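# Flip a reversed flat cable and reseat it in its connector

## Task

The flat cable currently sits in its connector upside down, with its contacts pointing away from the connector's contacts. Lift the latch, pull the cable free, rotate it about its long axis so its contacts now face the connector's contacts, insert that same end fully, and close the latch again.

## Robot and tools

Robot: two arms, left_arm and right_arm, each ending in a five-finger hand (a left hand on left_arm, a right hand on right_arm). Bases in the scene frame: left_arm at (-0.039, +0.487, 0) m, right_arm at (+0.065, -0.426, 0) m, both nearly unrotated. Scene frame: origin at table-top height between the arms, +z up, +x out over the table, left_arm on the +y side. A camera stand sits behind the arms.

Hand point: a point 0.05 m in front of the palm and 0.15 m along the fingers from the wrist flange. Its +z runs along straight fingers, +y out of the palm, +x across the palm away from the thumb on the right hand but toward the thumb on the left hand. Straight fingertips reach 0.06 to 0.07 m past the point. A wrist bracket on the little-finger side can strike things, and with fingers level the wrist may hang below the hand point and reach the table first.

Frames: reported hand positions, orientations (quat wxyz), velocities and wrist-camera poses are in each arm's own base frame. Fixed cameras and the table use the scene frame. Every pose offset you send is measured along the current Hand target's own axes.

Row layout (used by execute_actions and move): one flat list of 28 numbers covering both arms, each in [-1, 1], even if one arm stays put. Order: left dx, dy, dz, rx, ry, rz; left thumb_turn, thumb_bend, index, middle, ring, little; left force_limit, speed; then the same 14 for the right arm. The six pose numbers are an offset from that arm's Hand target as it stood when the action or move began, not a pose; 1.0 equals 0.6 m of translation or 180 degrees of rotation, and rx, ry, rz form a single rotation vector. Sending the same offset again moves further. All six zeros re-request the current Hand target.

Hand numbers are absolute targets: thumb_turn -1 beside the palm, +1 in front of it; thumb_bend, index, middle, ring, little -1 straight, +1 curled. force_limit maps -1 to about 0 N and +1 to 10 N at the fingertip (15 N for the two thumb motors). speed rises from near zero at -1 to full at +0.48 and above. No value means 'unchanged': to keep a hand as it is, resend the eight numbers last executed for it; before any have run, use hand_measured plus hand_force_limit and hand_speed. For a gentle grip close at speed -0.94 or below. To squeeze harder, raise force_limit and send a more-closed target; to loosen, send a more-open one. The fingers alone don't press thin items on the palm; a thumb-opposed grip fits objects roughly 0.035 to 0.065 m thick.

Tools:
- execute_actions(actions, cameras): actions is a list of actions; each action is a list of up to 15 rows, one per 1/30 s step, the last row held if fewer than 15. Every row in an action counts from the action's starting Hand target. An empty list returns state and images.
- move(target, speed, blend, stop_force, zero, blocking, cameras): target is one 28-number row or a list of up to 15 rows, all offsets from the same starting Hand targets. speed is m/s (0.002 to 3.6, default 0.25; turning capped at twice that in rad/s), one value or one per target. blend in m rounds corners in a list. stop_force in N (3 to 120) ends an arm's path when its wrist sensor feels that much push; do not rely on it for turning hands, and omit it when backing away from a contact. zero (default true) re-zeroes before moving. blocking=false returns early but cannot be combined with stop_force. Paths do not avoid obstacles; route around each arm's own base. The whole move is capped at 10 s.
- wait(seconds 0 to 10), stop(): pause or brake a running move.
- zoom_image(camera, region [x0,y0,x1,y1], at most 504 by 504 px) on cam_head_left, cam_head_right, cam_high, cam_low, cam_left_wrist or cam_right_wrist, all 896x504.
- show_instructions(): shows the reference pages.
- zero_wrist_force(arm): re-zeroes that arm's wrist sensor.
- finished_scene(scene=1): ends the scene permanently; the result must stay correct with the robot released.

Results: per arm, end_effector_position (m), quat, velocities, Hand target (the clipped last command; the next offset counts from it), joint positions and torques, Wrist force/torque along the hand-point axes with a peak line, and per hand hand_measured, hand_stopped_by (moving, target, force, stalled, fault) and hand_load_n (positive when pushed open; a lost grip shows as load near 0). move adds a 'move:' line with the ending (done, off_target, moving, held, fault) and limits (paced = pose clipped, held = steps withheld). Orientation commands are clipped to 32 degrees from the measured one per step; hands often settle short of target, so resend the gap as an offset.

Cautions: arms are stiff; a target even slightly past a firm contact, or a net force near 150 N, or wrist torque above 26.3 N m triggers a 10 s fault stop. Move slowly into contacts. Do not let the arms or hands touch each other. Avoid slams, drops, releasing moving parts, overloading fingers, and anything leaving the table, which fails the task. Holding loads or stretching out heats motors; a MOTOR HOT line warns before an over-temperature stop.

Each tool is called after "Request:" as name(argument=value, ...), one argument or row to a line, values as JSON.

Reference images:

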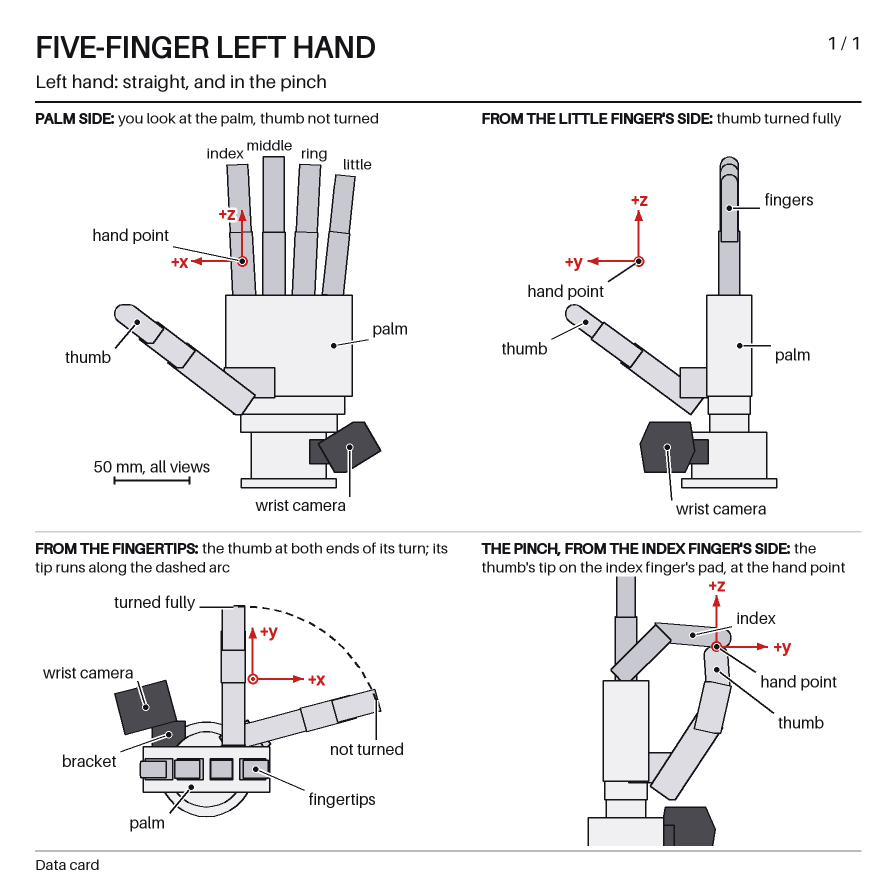

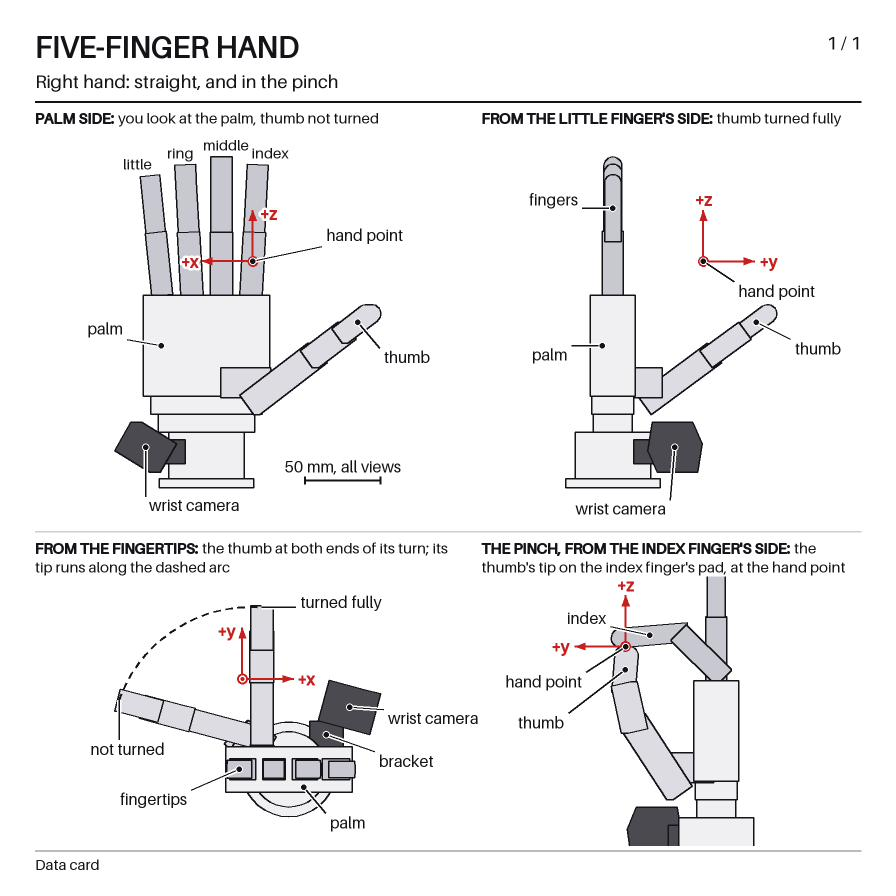

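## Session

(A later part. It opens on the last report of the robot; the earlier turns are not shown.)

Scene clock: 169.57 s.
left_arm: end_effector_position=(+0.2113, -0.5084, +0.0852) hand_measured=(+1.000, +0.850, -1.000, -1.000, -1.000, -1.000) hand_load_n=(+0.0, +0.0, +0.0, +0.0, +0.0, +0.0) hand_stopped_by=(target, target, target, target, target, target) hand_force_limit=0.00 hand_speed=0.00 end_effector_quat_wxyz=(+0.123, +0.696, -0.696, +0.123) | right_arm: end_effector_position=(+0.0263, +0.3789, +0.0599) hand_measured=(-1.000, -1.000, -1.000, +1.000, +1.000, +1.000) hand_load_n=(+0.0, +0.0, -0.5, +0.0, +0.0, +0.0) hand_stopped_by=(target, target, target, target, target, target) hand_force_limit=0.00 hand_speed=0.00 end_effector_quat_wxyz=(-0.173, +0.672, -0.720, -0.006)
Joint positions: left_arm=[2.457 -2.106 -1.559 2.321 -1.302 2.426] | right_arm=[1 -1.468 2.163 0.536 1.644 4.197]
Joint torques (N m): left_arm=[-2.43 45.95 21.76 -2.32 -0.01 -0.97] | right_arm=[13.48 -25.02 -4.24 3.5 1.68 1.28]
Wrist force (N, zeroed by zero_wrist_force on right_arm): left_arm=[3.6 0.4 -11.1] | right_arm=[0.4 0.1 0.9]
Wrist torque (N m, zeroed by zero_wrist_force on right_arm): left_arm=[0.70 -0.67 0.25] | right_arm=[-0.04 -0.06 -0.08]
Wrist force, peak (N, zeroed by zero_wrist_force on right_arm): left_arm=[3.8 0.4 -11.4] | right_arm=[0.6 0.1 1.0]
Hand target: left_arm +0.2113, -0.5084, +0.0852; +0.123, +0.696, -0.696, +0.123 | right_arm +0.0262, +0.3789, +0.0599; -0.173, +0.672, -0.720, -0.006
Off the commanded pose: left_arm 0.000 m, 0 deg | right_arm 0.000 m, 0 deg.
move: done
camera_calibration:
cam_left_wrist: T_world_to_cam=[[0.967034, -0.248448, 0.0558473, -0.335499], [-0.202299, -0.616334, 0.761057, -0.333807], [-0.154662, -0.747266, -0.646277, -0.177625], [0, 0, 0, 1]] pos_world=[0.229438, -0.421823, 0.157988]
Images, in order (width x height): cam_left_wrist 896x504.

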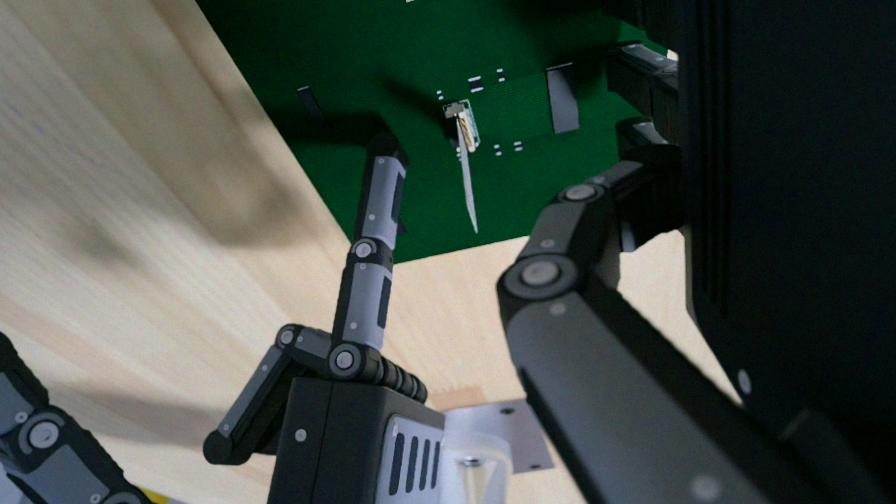

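Request:
move(
  target=[
    [0,0,0,0,0,0,1,0.85,-1,-1,-1,-1,0,0,-0.025,-0.0061,-0.098,0,0,0,-1,-1,-1,1,1,1,0,0],
    [0,0,0,0,0,0,1,0.85,-1,-1,-1,-1,0,0,-0.025,-0.0061,-0.098,0,0,0,1,0.7,-1,1,1,1,0,0],
    [0,0,0,0,0,0,1,0.85,-1,-1,-1,-1,0,0,-0.1035,-0.066,-0.0804,0.0058,-0.0579,0.4615,1,0.7,-1,1,1,1,0,0],
  ],
  cameras=["cam_left_wrist","cam_high"],
  speed=0.15,
)

Scene clock: 183.00 s.
left_arm: end_effector_position=(+0.2113, -0.5084, +0.0852) hand_measured=(+1.000, +0.850, -1.000, -1.000, -1.000, -1.000) hand_load_n=(+0.0, +0.0, +0.0, +0.0, +0.0, -0.5) hand_stopped_by=(target, target, target, target, target, target) hand_force_limit=0.00 hand_speed=0.00 end_effector_quat_wxyz=(+0.123, +0.696, -0.696, +0.123) | right_arm: end_effector_position=(+0.0552, +0.4235, +0.1301) hand_measured=(+0.730, +0.314, -1.000, +1.000, +1.000, +1.000) hand_load_n=(+13.5, +11.5, +0.0, -3.0, +0.0, +0.0) hand_stopped_by=(force, force, target, target, target, target) hand_force_limit=0.00 hand_speed=0.00 end_effector_quat_wxyz=(+0.190, -0.022, +0.967, +0.169)
Joint positions: left_arm=[2.457 -2.106 -1.559 2.321 -1.302 2.426] | right_arm=[1.29 -1.509 2.124 0.506 1.827 5.897]
Joint torques (N m): left_arm=[6.73 46.15 22.66 -2.28 0.16 -0.28] | right_arm=[13.43 -11.87 -24.81 2.97 2.09 1.25]
Wrist force (N, zeroed by zero_wrist_force on right_arm): left_arm=[3.7 0.4 -11.1] | right_arm=[0.7 0.4 0.7]
Wrist torque (N m, zeroed by zero_wrist_force on right_arm): left_arm=[0.69 -0.68 0.27] | right_arm=[-0.12 -0.13 0.05]
Wrist force, peak (N, zeroed by zero_wrist_force on right_arm): left_arm=[3.6 0.3 -11.6] | right_arm=[0.2 0.0 1.8]
Hand target: left_arm +0.2113, -0.5084, +0.0852; +0.123, +0.696, -0.696, +0.123 | right_arm +0.0552, +0.4235, +0.1301; +0.190, -0.022, +0.967, +0.169
Off the commanded pose: left_arm 0.000 m, 0 deg | right_arm 0.000 m, 0 deg.
move: done
camera_calibration:
cam_left_wrist: T_world_to_cam=[[0.967034, -0.248448, 0.0558473, -0.335499], [-0.202299, -0.616334, 0.761057, -0.333807], [-0.154662, -0.747266, -0.646277, -0.177625], [0, 0, 0, 1]] pos_world=[0.229438, -0.421823, 0.157988]
Images, in order (width x height): cam_high 896x504, cam_left_wrist 896x504.

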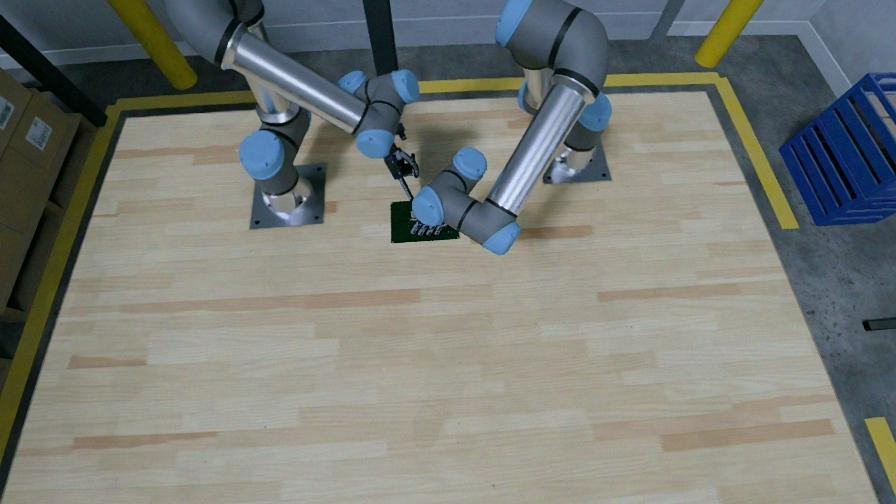

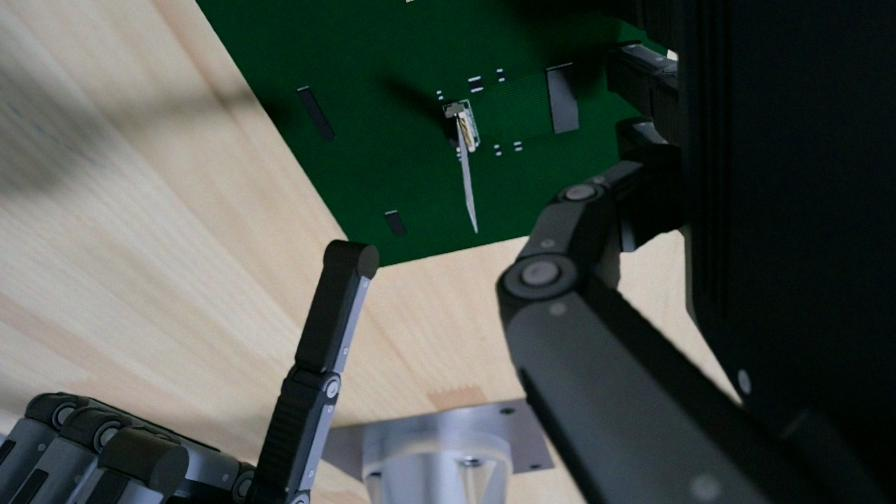

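Request:
move(
  target=[
    [0,0,0,0,0,0,1,0.85,-1,-1,-1,-1,0,0,0,0,0,0,0,0,0.5,0.0,-1,1,1,1,0,0],
    [0,0,0,0,0,0,1,0.85,-1,-1,-1,-1,0,0,-0.0036,-0.0267,0.0755,0,0,0,0.5,0.0,-1,1,1,1,0,0],
  ],
  cameras=["cam_left_wrist"],
  speed=0.1,
)

Request:
zoom_image(
  camera="cam_left_wrist",
  region=[370, 70, 510, 210],
)

Scene clock: 185.40 s.
left_arm: end_effector_position=(+0.2113, -0.5084, +0.0852) hand_measured=(+1.000, +0.850, -1.000, -1.000, -1.000, -1.000) hand_load_n=(+0.0, +0.0, +0.0, +0.0, +0.0, +0.0) hand_stopped_by=(target, target, target, target, target, target) hand_force_limit=0.00 hand_speed=0.00 end_effector_quat_wxyz=(+0.123, +0.696, -0.696, +0.123) | right_arm: end_effector_position=(+0.0752, +0.4235, +0.0864) hand_measured=(+0.500, +0.000, -1.000, +1.000, +1.000, +1.000) hand_load_n=(-0.5, +0.0, +0.0, +0.0, +0.0, +0.0) hand_stopped_by=(target, target, target, target, target, target) hand_force_limit=0.00 hand_speed=0.00 end_effector_quat_wxyz=(+0.190, -0.022, +0.967, +0.169)
Joint positions: left_arm=[2.457 -2.106 -1.559 2.321 -1.302 2.426] | right_arm=[1.216 -1.444 2.188 0.36 1.794 5.829]
Joint torques (N m): left_arm=[7.79 45.7 21.1 -2.09 -0.1 -0.06] | right_arm=[-16.32 -11.04 -3.12 -0.06 -1.36 -1.49]
Wrist force (N, zeroed by zero_wrist_force on right_arm): left_arm=[3.7 0.2 -11.1] | right_arm=[0.6 0.0 0.7]
Wrist torque (N m, zeroed by zero_wrist_force on right_arm): left_arm=[0.66 -0.69 0.27] | right_arm=[-0.16 -0.12 0.15]
Wrist force, peak (N, zeroed by zero_wrist_force on right_arm): left_arm=[3.8 0.5 -11.4] | right_arm=[0.9 -0.1 1.2]
Hand target: left_arm +0.2113, -0.5084, +0.0852; +0.123, +0.696, -0.696, +0.123 | right_arm +0.0752, +0.4235, +0.0863; +0.190, -0.022, +0.967, +0.169
Off the commanded pose: left_arm 0.000 m, 0 deg | right_arm 0.000 m, 0 deg.
move: done
camera_calibration:
cam_left_wrist: T_world_to_cam=[[0.967034, -0.248448, 0.0558473, -0.335499], [-0.202299, -0.616334, 0.761057, -0.333807], [-0.154662, -0.747266, -0.646277, -0.177625], [0, 0, 0, 1]] pos_world=[0.229438, -0.421823, 0.157988]
Images, in order (width x height): cam_left_wrist 896x504.

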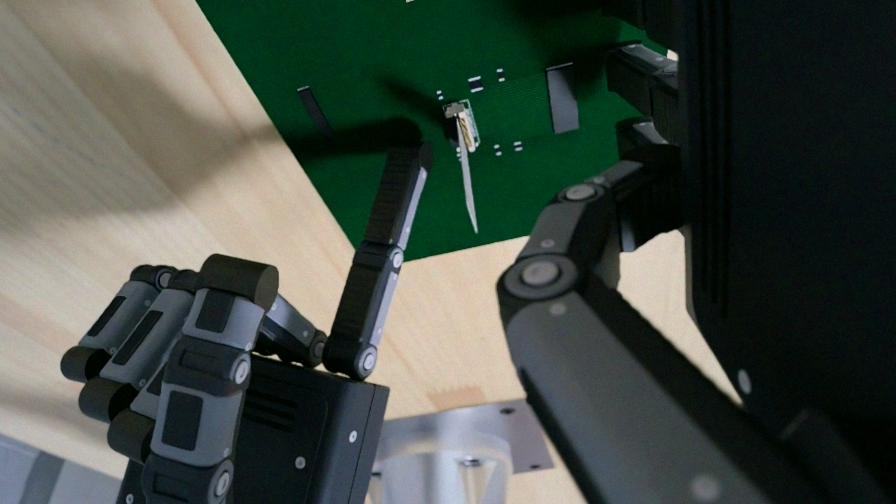

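Scaled by 3.600 from the camera's 896x504 image, which has a finer 1280x720 frame.

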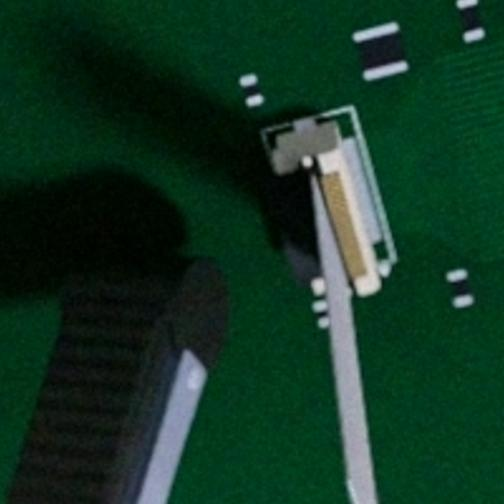

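Request:
move(
  target=[0,0,0,0,0,0,1,0.85,-1,-1,-1,-1,0,0,0.0001,0.0047,0.0017,0,0,0,0.5,0.0,-1,1,1,1,0,0],
  cameras=[],
  speed=0.03,
)

Request:
move(
  target=[0,0,0,0,0,0,1,0.85,-1,-1,-1,-1,0,0,0.0062,-0.0053,0.0145,0,0,0,0.5,0.0,-1,1,1,1,0,0],
  cameras=["cam_left_wrist"],
  speed=0.005,
  stop_force=3,
)

Request:
zoom_image(
  camera="cam_left_wrist",
  region=[370, 70, 510, 210],
)

Scene clock: 188.60 s.
left_arm: end_effector_position=(+0.2113, -0.5084, +0.0852) hand_measured=(+1.000, +0.850, -1.000, -1.000, -1.000, -1.000) hand_load_n=(+0.0, +0.0, +0.0, +0.0, +0.0, +0.0) hand_stopped_by=(target, target, target, target, target, target) hand_force_limit=0.00 hand_speed=0.00 end_effector_quat_wxyz=(+0.123, +0.696, -0.696, +0.123) | right_arm: end_effector_position=(+0.0753, +0.4264, +0.0863) hand_measured=(+0.500, +0.000, -1.000, +1.000, +1.000, +1.000) hand_load_n=(+0.0, +0.0, +0.0, +0.0, +0.5, +0.0) hand_stopped_by=(target, target, target, target, target, target) hand_force_limit=0.00 hand_speed=0.00 end_effector_quat_wxyz=(+0.190, -0.022, +0.967, +0.169)
Joint positions: left_arm=[2.457 -2.106 -1.559 2.321 -1.302 2.426] | right_arm=[1.22 -1.437 2.18 0.362 1.796 5.832]
Joint torques (N m): left_arm=[9.55 46.59 21.41 -2.3 -0.01 -0.17] | right_arm=[12.35 -10.88 -22.09 3.06 2.23 1.45]
Wrist force (N, zeroed by zero_wrist_force on right_arm): left_arm=[3.6 0.6 -11.0] | right_arm=[0.5 0.1 0.9]
Wrist torque (N m, zeroed by zero_wrist_force on right_arm): left_arm=[0.72 -0.68 0.26] | right_arm=[-0.14 -0.12 0.04]
Wrist force, peak (N, zeroed by zero_wrist_force on right_arm): left_arm=[3.8 0.5 -11.5] | right_arm=[0.8 0.7 1.0]
Hand target: left_arm +0.2113, -0.5084, +0.0852; +0.123, +0.696, -0.696, +0.123 | right_arm +0.0752, +0.4265, +0.0863; +0.190, -0.022, +0.967, +0.169
Off the commanded pose: left_arm 0.000 m, 0 deg | right_arm 0.000 m, 0 deg.
move: done
No camera images: "cameras" was empty.

Scene clock: 190.03 s.
left_arm: end_effector_position=(+0.2113, -0.5084, +0.0852) hand_measured=(+1.000, +0.850, -1.000, -1.000, -1.000, -1.000) hand_load_n=(+0.0, +0.0, +0.0, +0.0, +0.0, +0.0) hand_stopped_by=(target, target, target, target, target, target) hand_force_limit=0.00 hand_speed=0.00 end_effector_quat_wxyz=(+0.123, +0.696, -0.696, +0.123) | right_arm: end_effector_position=(+0.0753, +0.4265, +0.0852) hand_measured=(+0.500, +0.000, -1.000, +1.000, +1.000, +1.000) hand_load_n=(+0.0, -0.5, -1.0, +0.0, +0.0, +0.0) hand_stopped_by=(target, target, target, target, target, target) hand_force_limit=0.00 hand_speed=0.00 end_effector_quat_wxyz=(+0.190, -0.022, +0.967, +0.169)
Joint positions: left_arm=[2.457 -2.106 -1.559 2.321 -1.302 2.426] | right_arm=[1.22 -1.435 2.181 0.358 1.796 5.832]
Joint torques (N m): left_arm=[11.53 48.24 21.81 -2.14 -0.17 0.21] | right_arm=[13.15 -26.64 -21.29 3.02 0.37 1.35]
Wrist force (N, zeroed by zero_wrist_force on right_arm): left_arm=[3.6 0.6 -11.0] | right_arm=[-0.3 0.9 -1.6]
Wrist torque (N m, zeroed by zero_wrist_force on right_arm): left_arm=[0.72 -0.68 0.25] | right_arm=[0.00 -0.15 0.00]
Wrist force, peak (N, zeroed by zero_wrist_force on right_arm): left_arm=[3.6 0.3 -11.5] | right_arm=[-0.5 1.1 -3.4]
Hand target: left_arm +0.2113, -0.5084, +0.0852; +0.123, +0.696, -0.696, +0.123 | right_arm +0.0753, +0.4265, +0.0852; +0.190, -0.022, +0.967, +0.169 (not the last commanded pose)
Off the commanded pose: left_arm 0.000 m, 0 deg | right_arm 0.009 m, 0 deg.
move: contact (right_arm)
camera_calibration:
cam_left_wrist: T_world_to_cam=[[0.967034, -0.248448, 0.0558473, -0.335499], [-0.202299, -0.616334, 0.761057, -0.333807], [-0.154662, -0.747266, -0.646277, -0.177625], [0, 0, 0, 1]] pos_world=[0.229438, -0.421823, 0.157988]
Images, in order (width x height): cam_left_wrist 896x504.

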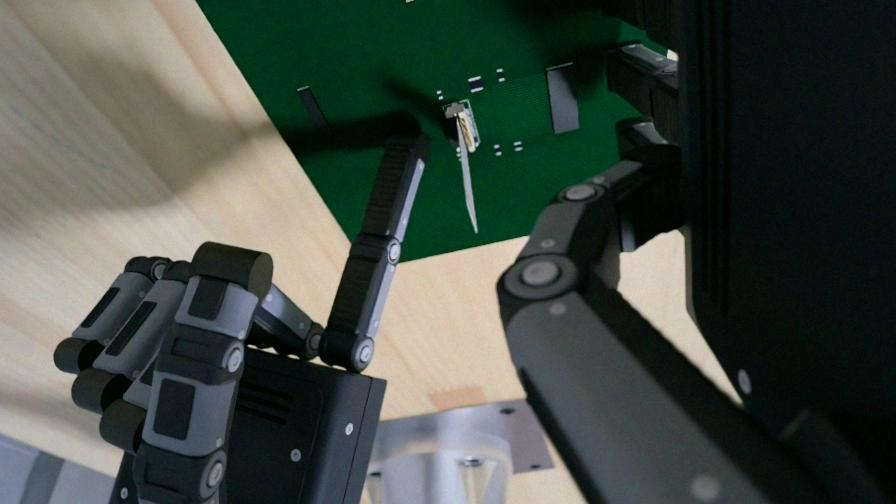

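Scaled by 3.600 from the camera's 896x504 image, which has a finer 1280x720 frame.

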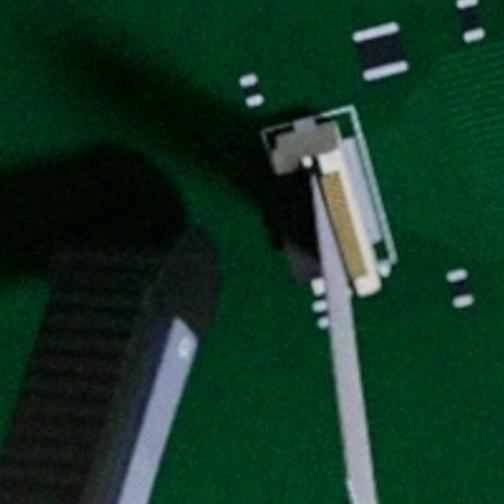

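Request:
move(
  target=[
    [0,0,0,0,0,0,1,0.85,-1,-1,-1,-1,0,0,-0.0048,0.0115,-0.032,0,0,0,0.5,0.0,-1,1,1,1,0,0],
    [0,0,0,0,0,0,1,0.85,-1,-1,-1,-1,0,0,-0.0472,0.0057,-0.0157,0,0.0992,0.0361,0.5,0.0,-1,1,1,1,0,0],
    [0,0,0,0,0,0,1,0.85,-1,-1,-1,-1,0,0,-0.048,-0.0012,0.0033,0,0.0992,0.0361,0.5,0.0,-1,1,1,1,0,0],
  ],
  cameras=["cam_left_wrist"],
  speed=0.08,
  blend=[0.005,0.002,0],
)

Request:
zoom_image(
  camera="cam_left_wrist",
  region=[370, 70, 510, 210],
)

Scene clock: 197.50 s.
left_arm: end_effector_position=(+0.2113, -0.5084, +0.0852) hand_measured=(+1.000, +0.850, -1.000, -1.000, -1.000, -1.000) hand_load_n=(+0.0, +0.0, +0.0, +0.0, +0.0, +0.0) hand_stopped_by=(target, target, target, target, target, target) hand_force_limit=0.00 hand_speed=0.00 end_effector_quat_wxyz=(+0.123, +0.696, -0.696, +0.123) | right_arm: end_effector_position=(+0.1027, +0.4259, +0.0942) hand_measured=(+0.500, +0.000, -1.000, +1.000, +1.000, +1.000) hand_load_n=(+0.0, +0.0, +0.0, +0.0, +0.0, +0.5) hand_stopped_by=(target, target, target, target, target, target) hand_force_limit=0.00 hand_speed=0.00 end_effector_quat_wxyz=(+0.028, +0.006, +0.984, +0.174)
Joint positions: left_arm=[2.457 -2.106 -1.559 2.321 -1.302 2.426] | right_arm=[0.895 -1.456 2.139 0.576 1.401 5.647]
Joint torques (N m): left_arm=[10.81 47.39 20.61 -2.06 -0.2 -0.13] | right_arm=[-12.36 -9.7 -3.49 0.33 -2.02 -1.52]
Wrist force (N, zeroed by zero_wrist_force on right_arm): left_arm=[3.6 0.3 -10.9] | right_arm=[1.2 0.7 0.7]
Wrist torque (N m, zeroed by zero_wrist_force on right_arm): left_arm=[0.68 -0.67 0.26] | right_arm=[-0.08 -0.14 0.17]
Wrist force, peak (N, zeroed by zero_wrist_force on right_arm): left_arm=[3.7 0.2 -11.5] | right_arm=[-0.2 1.2 -2.0]
Hand target: left_arm +0.2113, -0.5084, +0.0852; +0.123, +0.696, -0.696, +0.123 | right_arm +0.1028, +0.4259, +0.0941; +0.028, +0.006, +0.984, +0.174
Off the commanded pose: left_arm 0.000 m, 0 deg | right_arm 0.000 m, 0 deg.
move: done
camera_calibration:
cam_left_wrist: T_world_to_cam=[[0.967034, -0.248448, 0.0558473, -0.335499], [-0.202299, -0.616334, 0.761057, -0.333807], [-0.154662, -0.747266, -0.646277, -0.177625], [0, 0, 0, 1]] pos_world=[0.229438, -0.421823, 0.157988]
Images, in order (width x height): cam_left_wrist 896x504.

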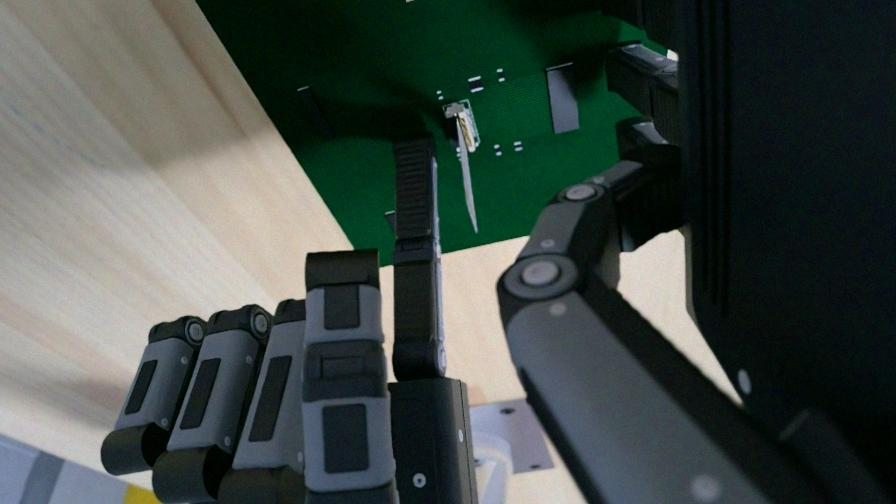

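Scaled by 3.600 from the camera's 896x504 image, which has a finer 1280x720 frame.

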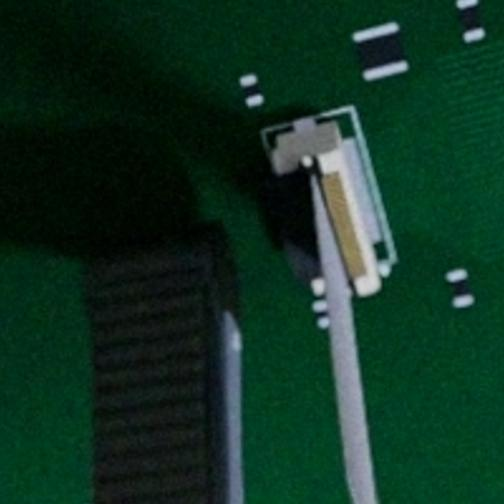

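Request:
move(
  target=[0,0,0,0,0,0,1,0.85,-1,-1,-1,-1,0,0,0.0009,-0.0057,0.0156,0,0,0,0.5,0.0,-1,1,1,1,0,0],
  cameras=[],
  speed=0.005,
  stop_force=3,
)

Scene clock: 200.40 s.
left_arm: end_effector_position=(+0.2113, -0.5084, +0.0852) hand_measured=(+1.000, +0.850, -1.000, -1.000, -1.000, -1.000) hand_load_n=(+0.0, +0.0, +0.0, +0.0, +0.0, +0.0) hand_stopped_by=(target, target, target, target, target, target) hand_force_limit=0.00 hand_speed=0.00 end_effector_quat_wxyz=(+0.123, +0.696, -0.696, +0.123) | right_arm: end_effector_position=(+0.1028, +0.4259, +0.0901) hand_measured=(+0.500, +0.000, -1.000, +1.000, +1.000, +1.000) hand_load_n=(+0.0, +0.0, -0.5, +0.0, +0.0, +0.0) hand_stopped_by=(target, target, target, target, target, target) hand_force_limit=0.00 hand_speed=0.00 end_effector_quat_wxyz=(+0.028, +0.006, +0.984, +0.174)
Joint positions: left_arm=[2.457 -2.106 -1.559 2.321 -1.302 2.426] | right_arm=[0.895 -1.449 2.144 0.564 1.401 5.647]
Joint torques (N m): left_arm=[9.73 45.7 21.13 -2.27 -0.36 -0.13] | right_arm=[-12.52 -26.06 -21.97 3.41 -2.01 -1.66]
Wrist force (N, zeroed by zero_wrist_force on right_arm): left_arm=[3.7 0.2 -11.2] | right_arm=[1.1 1.0 -3.0]
Wrist torque (N m, zeroed by zero_wrist_force on right_arm): left_arm=[0.67 -0.69 0.28] | right_arm=[0.11 -0.13 0.15]
Wrist force, peak (N, zeroed by zero_wrist_force on right_arm): left_arm=[3.9 0.3 -11.5] | right_arm=[0.7 1.6 -6.1]
Hand target: left_arm +0.2113, -0.5084, +0.0852; +0.123, +0.696, -0.696, +0.123 | right_arm +0.1028, +0.4259, +0.0901; +0.028, +0.006, +0.984, +0.174 (not the last commanded pose)
Off the commanded pose: left_arm 0.000 m, 0 deg | right_arm 0.006 m, 0 deg.
move: contact (right_arm)
No camera images: "cameras" was empty.

Request:
move(
  target=[0,0,0,0,0,0,1,0.85,-1,-1,-1,-1,0,0,0,-0.0002,-0.0006,0,0,0,0.5,0.0,-1,1,1,1,0,0],
  cameras=[],
  speed=0.02,
)

Request:
zero_wrist_force(
  arm="right_arm",
)

Request:
move(
  target=[0,0,0,0,0,0,1,0.85,-1,-1,-1,-1,0,0,-0.0166,-0.0003,0.0008,0,0,0,0.5,0.0,-1,1,1,1,0,0],
  cameras=["cam_left_wrist"],
  speed=0.004,
  stop_force=6,
)

Request:
zoom_image(
  camera="cam_left_wrist",
  region=[400, 70, 500, 170],
)

Scene clock: 201.83 s.
left_arm: end_effector_position=(+0.2113, -0.5084, +0.0852) hand_measured=(+1.000, +0.850, -1.000, -1.000, -1.000, -1.000) hand_load_n=(+0.0, +0.0, +0.0, +0.0, +0.0, +0.0) hand_stopped_by=(target, target, target, target, target, target) hand_force_limit=0.00 hand_speed=0.00 end_effector_quat_wxyz=(+0.123, +0.696, -0.696, +0.123) | right_arm: end_effector_position=(+0.1027, +0.4257, +0.0904) hand_measured=(+0.500, +0.000, -1.000, +1.000, +1.000, +1.000) hand_load_n=(+0.0, +0.0, -0.5, +0.0, +0.5, +0.0) hand_stopped_by=(target, target, target, target, target, target) hand_force_limit=0.00 hand_speed=0.00 end_effector_quat_wxyz=(+0.028, +0.006, +0.984, +0.174)
Joint positions: left_arm=[2.457 -2.106 -1.559 2.321 -1.302 2.426] | right_arm=[0.894 -1.45 2.144 0.565 1.401 5.646]
Joint torques (N m): left_arm=[10.93 47.54 20.99 -2.22 -0.25 -0.17] | right_arm=[-13.37 -26.77 -4.39 3.55 -2.11 -1.55]
Wrist force (N, zeroed by zero_wrist_force on right_arm): left_arm=[3.7 0.5 -11.2] | right_arm=[0.5 1.2 0.3]
Wrist torque (N m, zeroed by zero_wrist_force on right_arm): left_arm=[0.71 -0.69 0.26] | right_arm=[-0.03 -0.05 0.13]
Wrist force, peak (N, zeroed by zero_wrist_force on right_arm): left_arm=[3.6 0.4 -11.4] | right_arm=[0.9 1.5 -3.0]
Hand target: left_arm +0.2113, -0.5084, +0.0852; +0.123, +0.696, -0.696, +0.123 | right_arm +0.1027, +0.4257, +0.0904; +0.028, +0.006, +0.984, +0.174
Off the commanded pose: left_arm 0.000 m, 0 deg | right_arm 0.000 m, 0 deg.
move: done
No camera images: "cameras" was empty.

Wrist force sensor zeroed.

Scene clock: 204.37 s.
left_arm: end_effector_position=(+0.2113, -0.5084, +0.0852) hand_measured=(+1.000, +0.850, -1.000, -1.000, -1.000, -1.000) hand_load_n=(+0.0, +0.0, +0.0, +0.0, +0.0, +0.0) hand_stopped_by=(target, target, target, target, target, target) hand_force_limit=0.00 hand_speed=0.00 end_effector_quat_wxyz=(+0.123, +0.696, -0.696, +0.123) | right_arm: end_effector_position=(+0.1083, +0.4256, +0.0904) hand_measured=(+0.500, +0.000, -1.000, +1.000, +1.000, +1.000) hand_load_n=(+0.0, +0.0, +0.0, +0.0, +0.5, +0.0) hand_stopped_by=(target, target, target, target, target, target) hand_force_limit=0.00 hand_speed=0.00 end_effector_quat_wxyz=(+0.028, +0.006, +0.984, +0.174)
Joint positions: left_arm=[2.457 -2.106 -1.559 2.321 -1.302 2.426] | right_arm=[0.877 -1.447 2.141 0.568 1.396 5.63]
Joint torques (N m): left_arm=[12.1 44.86 20.13 -2.14 -0.13 -0.13] | right_arm=[12.11 -27.13 -6.53 -0.62 2.39 1.26]
Wrist force (N, zeroed by zero_wrist_force on right_arm): left_arm=[3.2 -1.0 -10.9] | right_arm=[4.4 -0.8 -0.9]
Wrist torque (N m, zeroed by zero_wrist_force on right_arm): left_arm=[0.73 -0.66 0.32] | right_arm=[0.03 0.15 0.23]
Wrist force, peak (N, zeroed by zero_wrist_force on right_arm): left_arm=[3.7 0.4 -11.5] | right_arm=[6.6 -0.2 -1.1]
Hand target: left_arm +0.2113, -0.5084, +0.0852; +0.123, +0.696, -0.696, +0.123 | right_arm +0.1083, +0.4256, +0.0904; +0.028, +0.006, +0.984, +0.174 (not the last commanded pose)
Off the commanded pose: left_arm 0.000 m, 0 deg | right_arm 0.004 m, 0 deg.
move: contact (right_arm)
camera_calibration:
cam_left_wrist: T_world_to_cam=[[0.967015, -0.248507, 0.055921, -0.335531], [-0.202392, -0.61631, 0.761052, -0.333774], [-0.154662, -0.747266, -0.646276, -0.177625], [0, 0, 0, 1]] pos_world=[0.229438, -0.421823, 0.157988]
Images, in order (width x height): cam_left_wrist 896x504.

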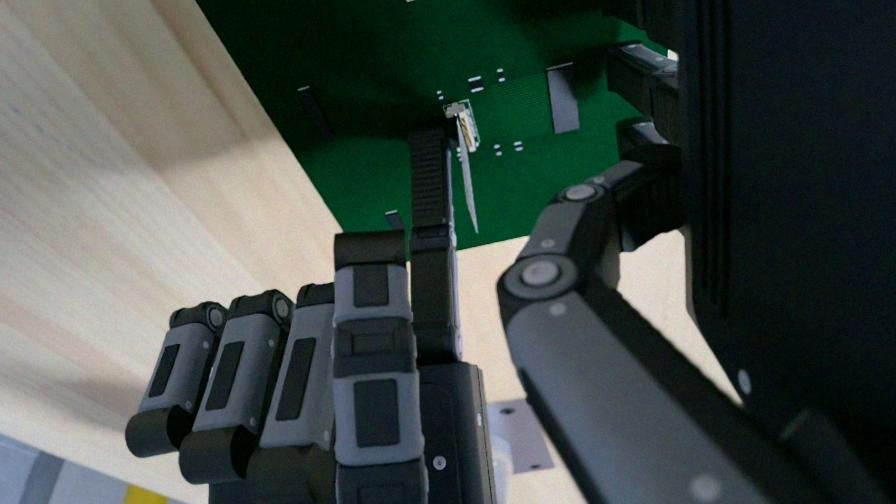

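Scaled by 5.040 from the camera's 896x504 image, which has a finer 1280x720 frame.

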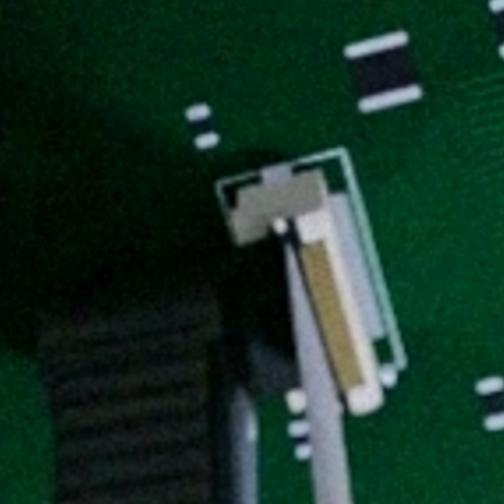

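Request:
move(
  target=[0,0,0,0,0,0,1,0.85,-1,-1,-1,-1,0,0,-0.0006,0.0006,-0.0015,0,0,0,0.5,0.0,-1,1,1,1,0,0],
  cameras=[],
  speed=0.003,
)

Scene clock: 206.00 s.
left_arm: end_effector_position=(+0.2113, -0.5084, +0.0852) hand_measured=(+1.000, +0.850, -1.000, -1.000, -1.000, -1.000) hand_load_n=(+0.0, +0.0, +0.0, +0.0, +0.0, +0.5) hand_stopped_by=(target, target, target, target, target, target) hand_force_limit=0.00 hand_speed=0.00 end_effector_quat_wxyz=(+0.123, +0.696, -0.696, +0.123) | right_arm: end_effector_position=(+0.1086, +0.4256, +0.0913) hand_measured=(+0.500, +0.000, -1.000, +1.000, +1.000, +1.000) hand_load_n=(+0.0, +0.0, +0.5, +0.0, +0.0, +0.0) hand_stopped_by=(target, target, target, target, target, target) hand_force_limit=0.00 hand_speed=0.00 end_effector_quat_wxyz=(+0.028, +0.006, +0.984, +0.174)
Joint positions: left_arm=[2.457 -2.106 -1.559 2.321 -1.302 2.426] | right_arm=[0.876 -1.448 2.14 0.571 1.396 5.629]
Joint torques (N m): left_arm=[11.15 44.71 17.86 -2.26 -0.34 -0.19] | right_arm=[-14.92 -31.21 -26.59 1.63 -0.5 -1.56]
Wrist force (N, zeroed by zero_wrist_force on right_arm): left_arm=[3.6 -1.8 -10.7] | right_arm=[6.7 -1.5 0.0]
Wrist torque (N m, zeroed by zero_wrist_force on right_arm): left_arm=[0.75 -0.67 0.40] | right_arm=[0.04 0.28 0.40]
Wrist force, peak (N, zeroed by zero_wrist_force on right_arm): left_arm=[3.5 -1.1 -11.2] | right_arm=[6.7 -1.5 0.0]
Hand target: left_arm +0.2113, -0.5084, +0.0852; +0.123, +0.696, -0.696, +0.123 | right_arm +0.1086, +0.4256, +0.0914; +0.028, +0.006, +0.984, +0.174
Off the commanded pose: left_arm 0.000 m, 0 deg | right_arm 0.000 m, 0 deg.
move: done
No camera images: "cameras" was empty.

Request:
move(
  target=[0,0,0,0,0,0,1,0.85,-1,-1,-1,-1,0,0,-0.0003,0.0006,-0.0016,0,0,0,0.5,0.0,-1,1,1,1,0,0],
  cameras=["cam_left_wrist"],
  speed=0.003,
)

Request:
zoom_image(
  camera="cam_left_wrist",
  region=[400, 70, 500, 170],
)

Scene clock: 207.53 s.
left_arm: end_effector_position=(+0.2113, -0.5084, +0.0852) hand_measured=(+1.000, +0.850, -1.000, -1.000, -1.000, -1.000) hand_load_n=(-0.5, +0.0, +0.0, +0.0, +0.0, +0.5) hand_stopped_by=(target, target, target, target, target, target) hand_force_limit=0.00 hand_speed=0.00 end_effector_quat_wxyz=(+0.123, +0.696, -0.696, +0.123) | right_arm: end_effector_position=(+0.1088, +0.4256, +0.0924) hand_measured=(+0.500, +0.000, -1.000, +1.000, +1.000, +1.000) hand_load_n=(+0.0, +0.0, +0.0, +0.0, +0.0, +0.0) hand_stopped_by=(target, target, target, target, target, target) hand_force_limit=0.00 hand_speed=0.00 end_effector_quat_wxyz=(+0.028, +0.006, +0.984, +0.174)
Joint positions: left_arm=[2.457 -2.106 -1.559 2.321 -1.302 2.426] | right_arm=[0.876 -1.45 2.139 0.574 1.395 5.629]
Joint torques (N m): left_arm=[11.29 41.66 14.56 -1.98 -0.29 -0.26] | right_arm=[-13.43 -28.63 -22.03 3.2 -1.29 -1.63]
Wrist force (N, zeroed by zero_wrist_force on right_arm): left_arm=[3.8 -1.5 -10.8] | right_arm=[0.2 -0.3 0.1]
Wrist torque (N m, zeroed by zero_wrist_force on right_arm): left_arm=[0.79 -0.70 0.40] | right_arm=[-0.01 -0.01 0.01]
Wrist force, peak (N, zeroed by zero_wrist_force on right_arm): left_arm=[3.6 -2.0 -11.1] | right_arm=[7.2 -1.7 0.5]
Hand target: left_arm +0.2113, -0.5084, +0.0852; +0.123, +0.696, -0.696, +0.123 | right_arm +0.1088, +0.4256, +0.0924; +0.028, +0.006, +0.984, +0.174
Off the commanded pose: left_arm 0.000 m, 0 deg | right_arm 0.000 m, 0 deg.
move: done
camera_calibration:
cam_left_wrist: T_world_to_cam=[[0.967015, -0.248507, 0.055921, -0.335531], [-0.202392, -0.61631, 0.761052, -0.333774], [-0.154662, -0.747266, -0.646276, -0.177625], [0, 0, 0, 1]] pos_world=[0.229438, -0.421823, 0.157988]
Images, in order (width x height): cam_left_wrist 896x504.

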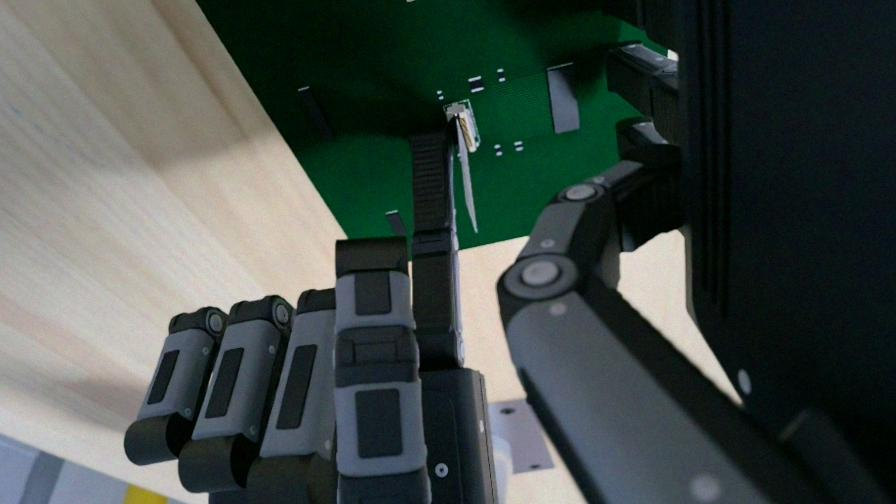

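Scaled by 5.040 from the camera's 896x504 image, which has a finer 1280x720 frame.

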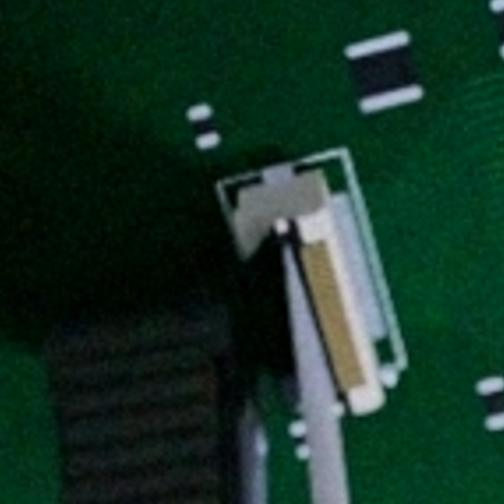

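Request:
move(
  target=[0,0,0,0,0,0,1,0.85,-1,-1,-1,-1,0,0,0.02,0.0004,-0.001,0,0,0,0.5,0.0,-1,1,1,1,0,0],
  cameras=["cam_left_wrist"],
  speed=0.03,
)

Request:
zoom_image(
  camera="cam_left_wrist",
  region=[425, 80, 495, 160],
)

Scene clock: 209.10 s.
left_arm: end_effector_position=(+0.2113, -0.5084, +0.0852) hand_measured=(+1.000, +0.850, -1.000, -1.000, -1.000, -1.000) hand_load_n=(+0.0, +0.0, +0.0, +0.0, +0.0, +0.5) hand_stopped_by=(target, target, target, target, target, target) hand_force_limit=0.00 hand_speed=0.00 end_effector_quat_wxyz=(+0.123, +0.696, -0.696, +0.123) | right_arm: end_effector_position=(+0.0968, +0.4259, +0.0924) hand_measured=(+0.500, +0.000, -1.000, +1.000, +1.000, +1.000) hand_load_n=(+0.0, +0.0, +0.0, +0.0, +0.0, +0.0) hand_stopped_by=(target, target, target, target, target, target) hand_force_limit=0.00 hand_speed=0.00 end_effector_quat_wxyz=(+0.028, +0.006, +0.984, +0.174)
Joint positions: left_arm=[2.457 -2.106 -1.559 2.321 -1.302 2.426] | right_arm=[0.913 -1.457 2.144 0.569 1.407 5.664]
Joint torques (N m): left_arm=[10.52 41.22 12.67 -2.03 -0.48 -0.27] | right_arm=[12.62 -27.79 -5.08 0.41 0.94 1.26]
Wrist force (N, zeroed by zero_wrist_force on right_arm): left_arm=[3.4 -1.7 -10.7] | right_arm=[0.3 -0.5 0.7]
Wrist torque (N m, zeroed by zero_wrist_force on right_arm): left_arm=[0.78 -0.64 0.39] | right_arm=[-0.07 -0.05 -0.09]
Wrist force, peak (N, zeroed by zero_wrist_force on right_arm): left_arm=[3.7 -1.5 -11.2] | right_arm=[0.5 -0.6 0.8]
Hand target: left_arm +0.2113, -0.5084, +0.0852; +0.123, +0.696, -0.696, +0.123 | right_arm +0.0968, +0.4259, +0.0924; +0.028, +0.006, +0.984, +0.174
Off the commanded pose: left_arm 0.000 m, 0 deg | right_arm 0.000 m, 0 deg.
move: done
camera_calibration:
cam_left_wrist: T_world_to_cam=[[0.967015, -0.248507, 0.055921, -0.335531], [-0.202392, -0.61631, 0.761052, -0.333774], [-0.154662, -0.747266, -0.646276, -0.177625], [0, 0, 0, 1]] pos_world=[0.229438, -0.421823, 0.157988]
Images, in order (width x height): cam_left_wrist 896x504.

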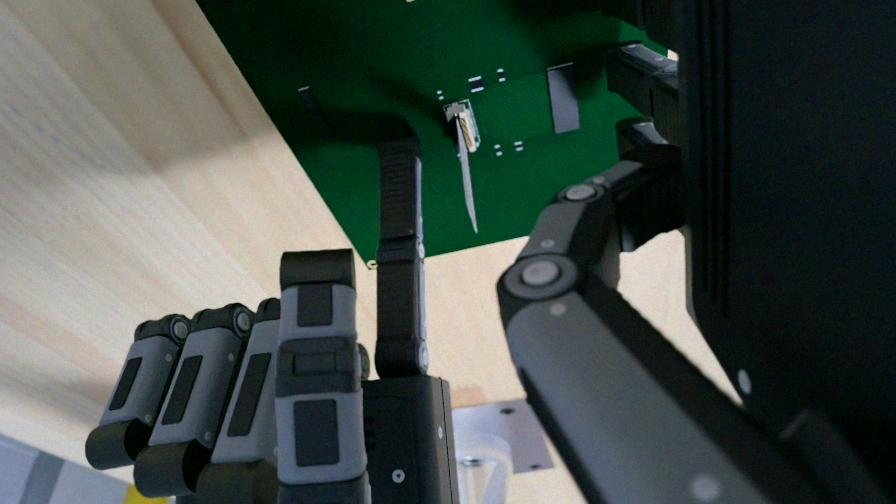

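Scaled by 6.300 from the camera's 896x504 image, which has a finer 1280x720 frame.

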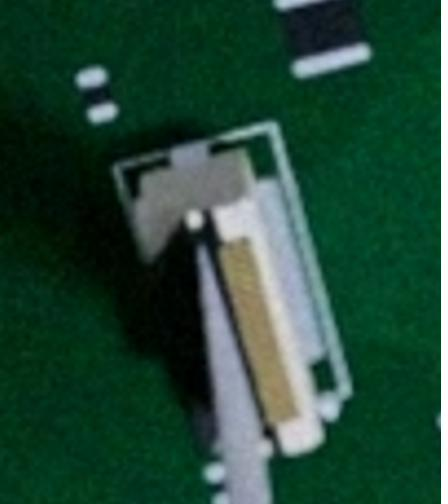

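Request:
move(
  target=[0,0,0,0,0,0,1,0.85,-1,-1,-1,-1,0,0,-0.0001,0.0006,-0.0017,0,0,0,0.5,0.0,-1,1,1,1,0,0],
  cameras=[],
  speed=0.02,
)

Request:
zero_wrist_force(
  arm="right_arm",
)

Request:
move(
  target=[0,0,0,0,0,0,1,0.85,-1,-1,-1,-1,0,0,-0.0235,-0.0004,0.0012,0,0,0,0.5,0.0,-1,1,1,1,0,0],
  cameras=["cam_left_wrist"],
  speed=0.008,
  stop_force=3,
)

Request:
zoom_image(
  camera="cam_left_wrist",
  region=[400, 70, 500, 170],
)

Scene clock: 212.67 s.
left_arm: end_effector_position=(+0.2113, -0.5084, +0.0852) hand_measured=(+1.000, +0.850, -1.000, -1.000, -1.000, -1.000) hand_load_n=(+0.0, +0.0, +0.0, +0.0, +0.5, +0.0) hand_stopped_by=(target, target, target, target, target, target) hand_force_limit=0.00 hand_speed=0.00 end_effector_quat_wxyz=(+0.123, +0.696, -0.696, +0.123) | right_arm: end_effector_position=(+0.0967, +0.4259, +0.0935) hand_measured=(+0.500, +0.000, -1.000, +1.000, +1.000, +1.000) hand_load_n=(+0.0, +0.0, +0.0, +0.0, +0.0, +0.5) hand_stopped_by=(target, target, target, target, target, target) hand_force_limit=0.00 hand_speed=0.00 end_effector_quat_wxyz=(+0.028, +0.006, +0.984, +0.174)
Joint positions: left_arm=[2.457 -2.106 -1.559 2.321 -1.302 2.426] | right_arm=[0.913 -1.459 2.143 0.572 1.407 5.664]
Joint torques (N m): left_arm=[11.04 36.82 7.69 -2.31 0.04 -0.34] | right_arm=[10.81 -27.39 -23.06 3.42 1.31 0.8]
Wrist force (N, zeroed by zero_wrist_force on right_arm): left_arm=[3.6 -1.8 -10.8] | right_arm=[0.4 -0.6 0.2]
Wrist torque (N m, zeroed by zero_wrist_force on right_arm): left_arm=[0.75 -0.68 0.40] | right_arm=[-0.06 -0.04 -0.09]
Wrist force, peak (N, zeroed by zero_wrist_force on right_arm): left_arm=[3.8 -1.6 -11.2] | right_arm=[0.6 -0.9 0.4]
Hand target: left_arm +0.2113, -0.5084, +0.0852; +0.123, +0.696, -0.696, +0.123 | right_arm +0.0968, +0.4259, +0.0935; +0.028, +0.006, +0.984, +0.174
Off the commanded pose: left_arm 0.000 m, 0 deg | right_arm 0.000 m, 0 deg.
move: done
No camera images: "cameras" was empty.

Wrist force sensor zeroed.

Scene clock: 215.33 s.
left_arm: end_effector_position=(+0.2113, -0.5084, +0.0852) hand_measured=(+1.000, +0.850, -1.000, -1.000, -1.000, -1.000) hand_load_n=(+0.0, +0.5, +0.0, +0.0, +0.0, +0.0) hand_stopped_by=(target, target, target, target, target, target) hand_force_limit=0.00 hand_speed=0.00 end_effector_quat_wxyz=(+0.123, +0.696, -0.696, +0.123) | right_arm: end_effector_position=(+0.1109, +0.4256, +0.0935) hand_measured=(+0.500, +0.000, -1.000, +1.000, +1.000, +1.000) hand_load_n=(+0.0, +0.0, +0.0, +0.0, +0.0, +0.0) hand_stopped_by=(target, target, target, target, target, target) hand_force_limit=0.00 hand_speed=0.00 end_effector_quat_wxyz=(+0.028, +0.006, +0.984, +0.174)
Joint positions: left_arm=[2.457 -2.106 -1.559 2.321 -1.302 2.426] | right_arm=[0.87 -1.451 2.136 0.578 1.394 5.622]
Joint torques (N m): left_arm=[10.66 34.19 7.72 -1.95 -0.28 -0.43] | right_arm=[-14.37 -11.85 -23.48 2.95 -1.54 -1.55]
Wrist force (N, zeroed by zero_wrist_force on right_arm): left_arm=[3.5 -1.9 -10.6] | right_arm=[2.1 0.2 -0.5]
Wrist torque (N m, zeroed by zero_wrist_force on right_arm): left_arm=[0.74 -0.66 0.39] | right_arm=[0.05 0.11 0.23]
Wrist force, peak (N, zeroed by zero_wrist_force on right_arm): left_arm=[3.7 -1.6 -11.2] | right_arm=[2.2 0.2 -0.6]
Hand target: left_arm +0.2113, -0.5084, +0.0852; +0.123, +0.696, -0.696, +0.123 | right_arm +0.1109, +0.4256, +0.0935; +0.028, +0.006, +0.984, +0.174
Off the commanded pose: left_arm 0.000 m, 0 deg | right_arm 0.000 m, 0 deg.
move: done
camera_calibration:
cam_left_wrist: T_world_to_cam=[[0.967034, -0.248448, 0.0558473, -0.335499], [-0.202299, -0.616334, 0.761057, -0.333807], [-0.154662, -0.747266, -0.646277, -0.177625], [0, 0, 0, 1]] pos_world=[0.229438, -0.421823, 0.157988]
Images, in order (width x height): cam_left_wrist 896x504.

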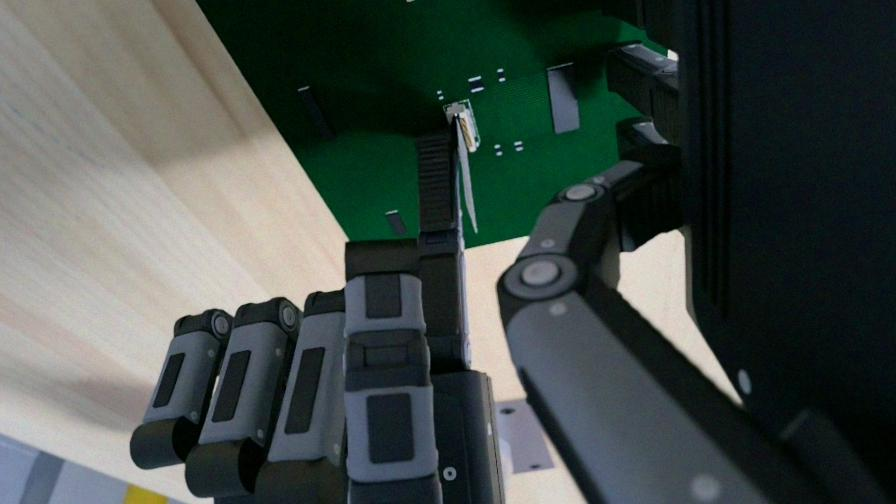

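Scaled by 5.040 from the camera's 896x504 image, which has a finer 1280x720 frame.

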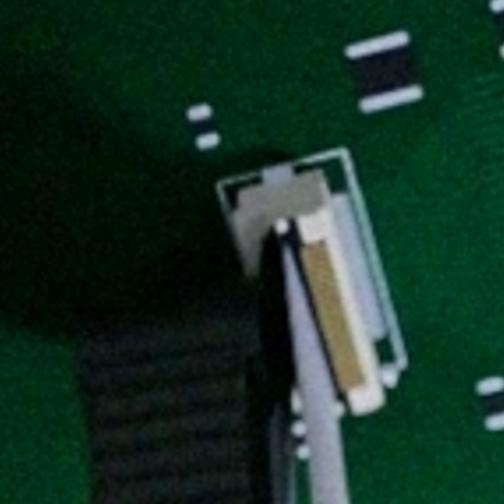

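Request:
move(
  target=[0,0,0,0,0,0,1,0.85,-1,-1,-1,-1,0,0,-0.0034,0.0008,-0.0022,0,0,0,0.5,0.0,-1,1,1,1,0,0],
  cameras=["cam_left_wrist"],
  speed=0.005,
  stop_force=6,
)

Request:
zoom_image(
  camera="cam_left_wrist",
  region=[400, 70, 500, 170],
)

Scene clock: 217.63 s.
left_arm: end_effector_position=(+0.2113, -0.5084, +0.0852) hand_measured=(+1.000, +0.850, -1.000, -1.000, -1.000, -1.000) hand_load_n=(+0.0, +0.0, +0.0, +0.0, +0.0, +0.5) hand_stopped_by=(target, target, target, target, target, target) hand_force_limit=0.00 hand_speed=0.00 end_effector_quat_wxyz=(+0.123, +0.696, -0.696, +0.123) | right_arm: end_effector_position=(+0.1118, +0.4255, +0.0942) hand_measured=(+0.500, +0.000, -1.000, +1.000, +1.000, +1.000) hand_load_n=(+0.0, +0.0, +0.5, +0.0, +0.0, +0.0) hand_stopped_by=(target, target, target, target, target, target) hand_force_limit=0.00 hand_speed=0.00 end_effector_quat_wxyz=(+0.028, +0.006, +0.984, +0.173)
Joint positions: left_arm=[2.457 -2.106 -1.559 2.321 -1.302 2.426] | right_arm=[0.867 -1.451 2.135 0.581 1.393 5.62]
Joint torques (N m): left_arm=[4.85 29.75 8.99 -2.22 -0.14 -0.6] | right_arm=[12.34 -13.84 -8.51 -0.9 2.47 1.21]
Wrist force (N, zeroed by zero_wrist_force on right_arm): left_arm=[4.1 -4.5 -12.5] | right_arm=[5.9 -2.9 1.7]
Wrist torque (N m, zeroed by zero_wrist_force on right_arm): left_arm=[1.00 -0.77 0.63] | right_arm=[0.05 0.34 0.46]
Wrist force, peak (N, zeroed by zero_wrist_force on right_arm): left_arm=[4.2 -4.7 -13.2] | right_arm=[7.3 -4.1 1.0]
Hand target: left_arm +0.2113, -0.5084, +0.0852; +0.123, +0.696, -0.696, +0.123 | right_arm +0.1118, +0.4255, +0.0942; +0.028, +0.006, +0.984, +0.173 (not the last commanded pose)
Off the commanded pose: left_arm 0.000 m, 0 deg | right_arm 0.001 m, 0 deg.
move: contact (right_arm)
camera_calibration:
cam_left_wrist: T_world_to_cam=[[0.967034, -0.248448, 0.0558473, -0.335499], [-0.202299, -0.616334, 0.761057, -0.333807], [-0.154662, -0.747266, -0.646277, -0.177625], [0, 0, 0, 1]] pos_world=[0.229438, -0.421823, 0.157988]
Images, in order (width x height): cam_left_wrist 896x504.

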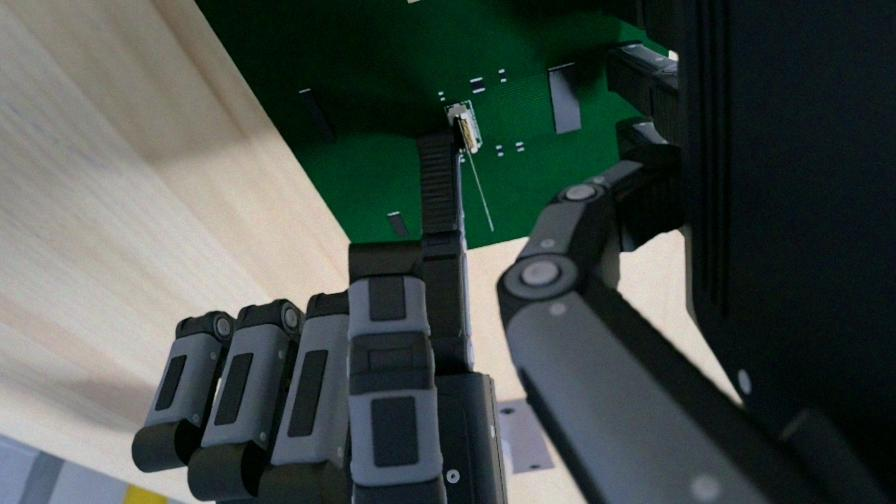

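Scaled by 5.040 from the camera's 896x504 image, which has a finer 1280x720 frame.

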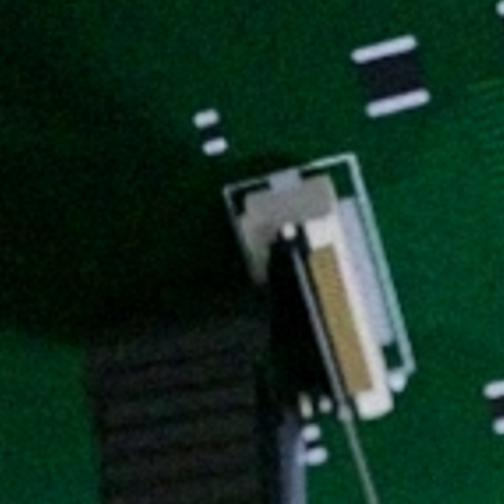

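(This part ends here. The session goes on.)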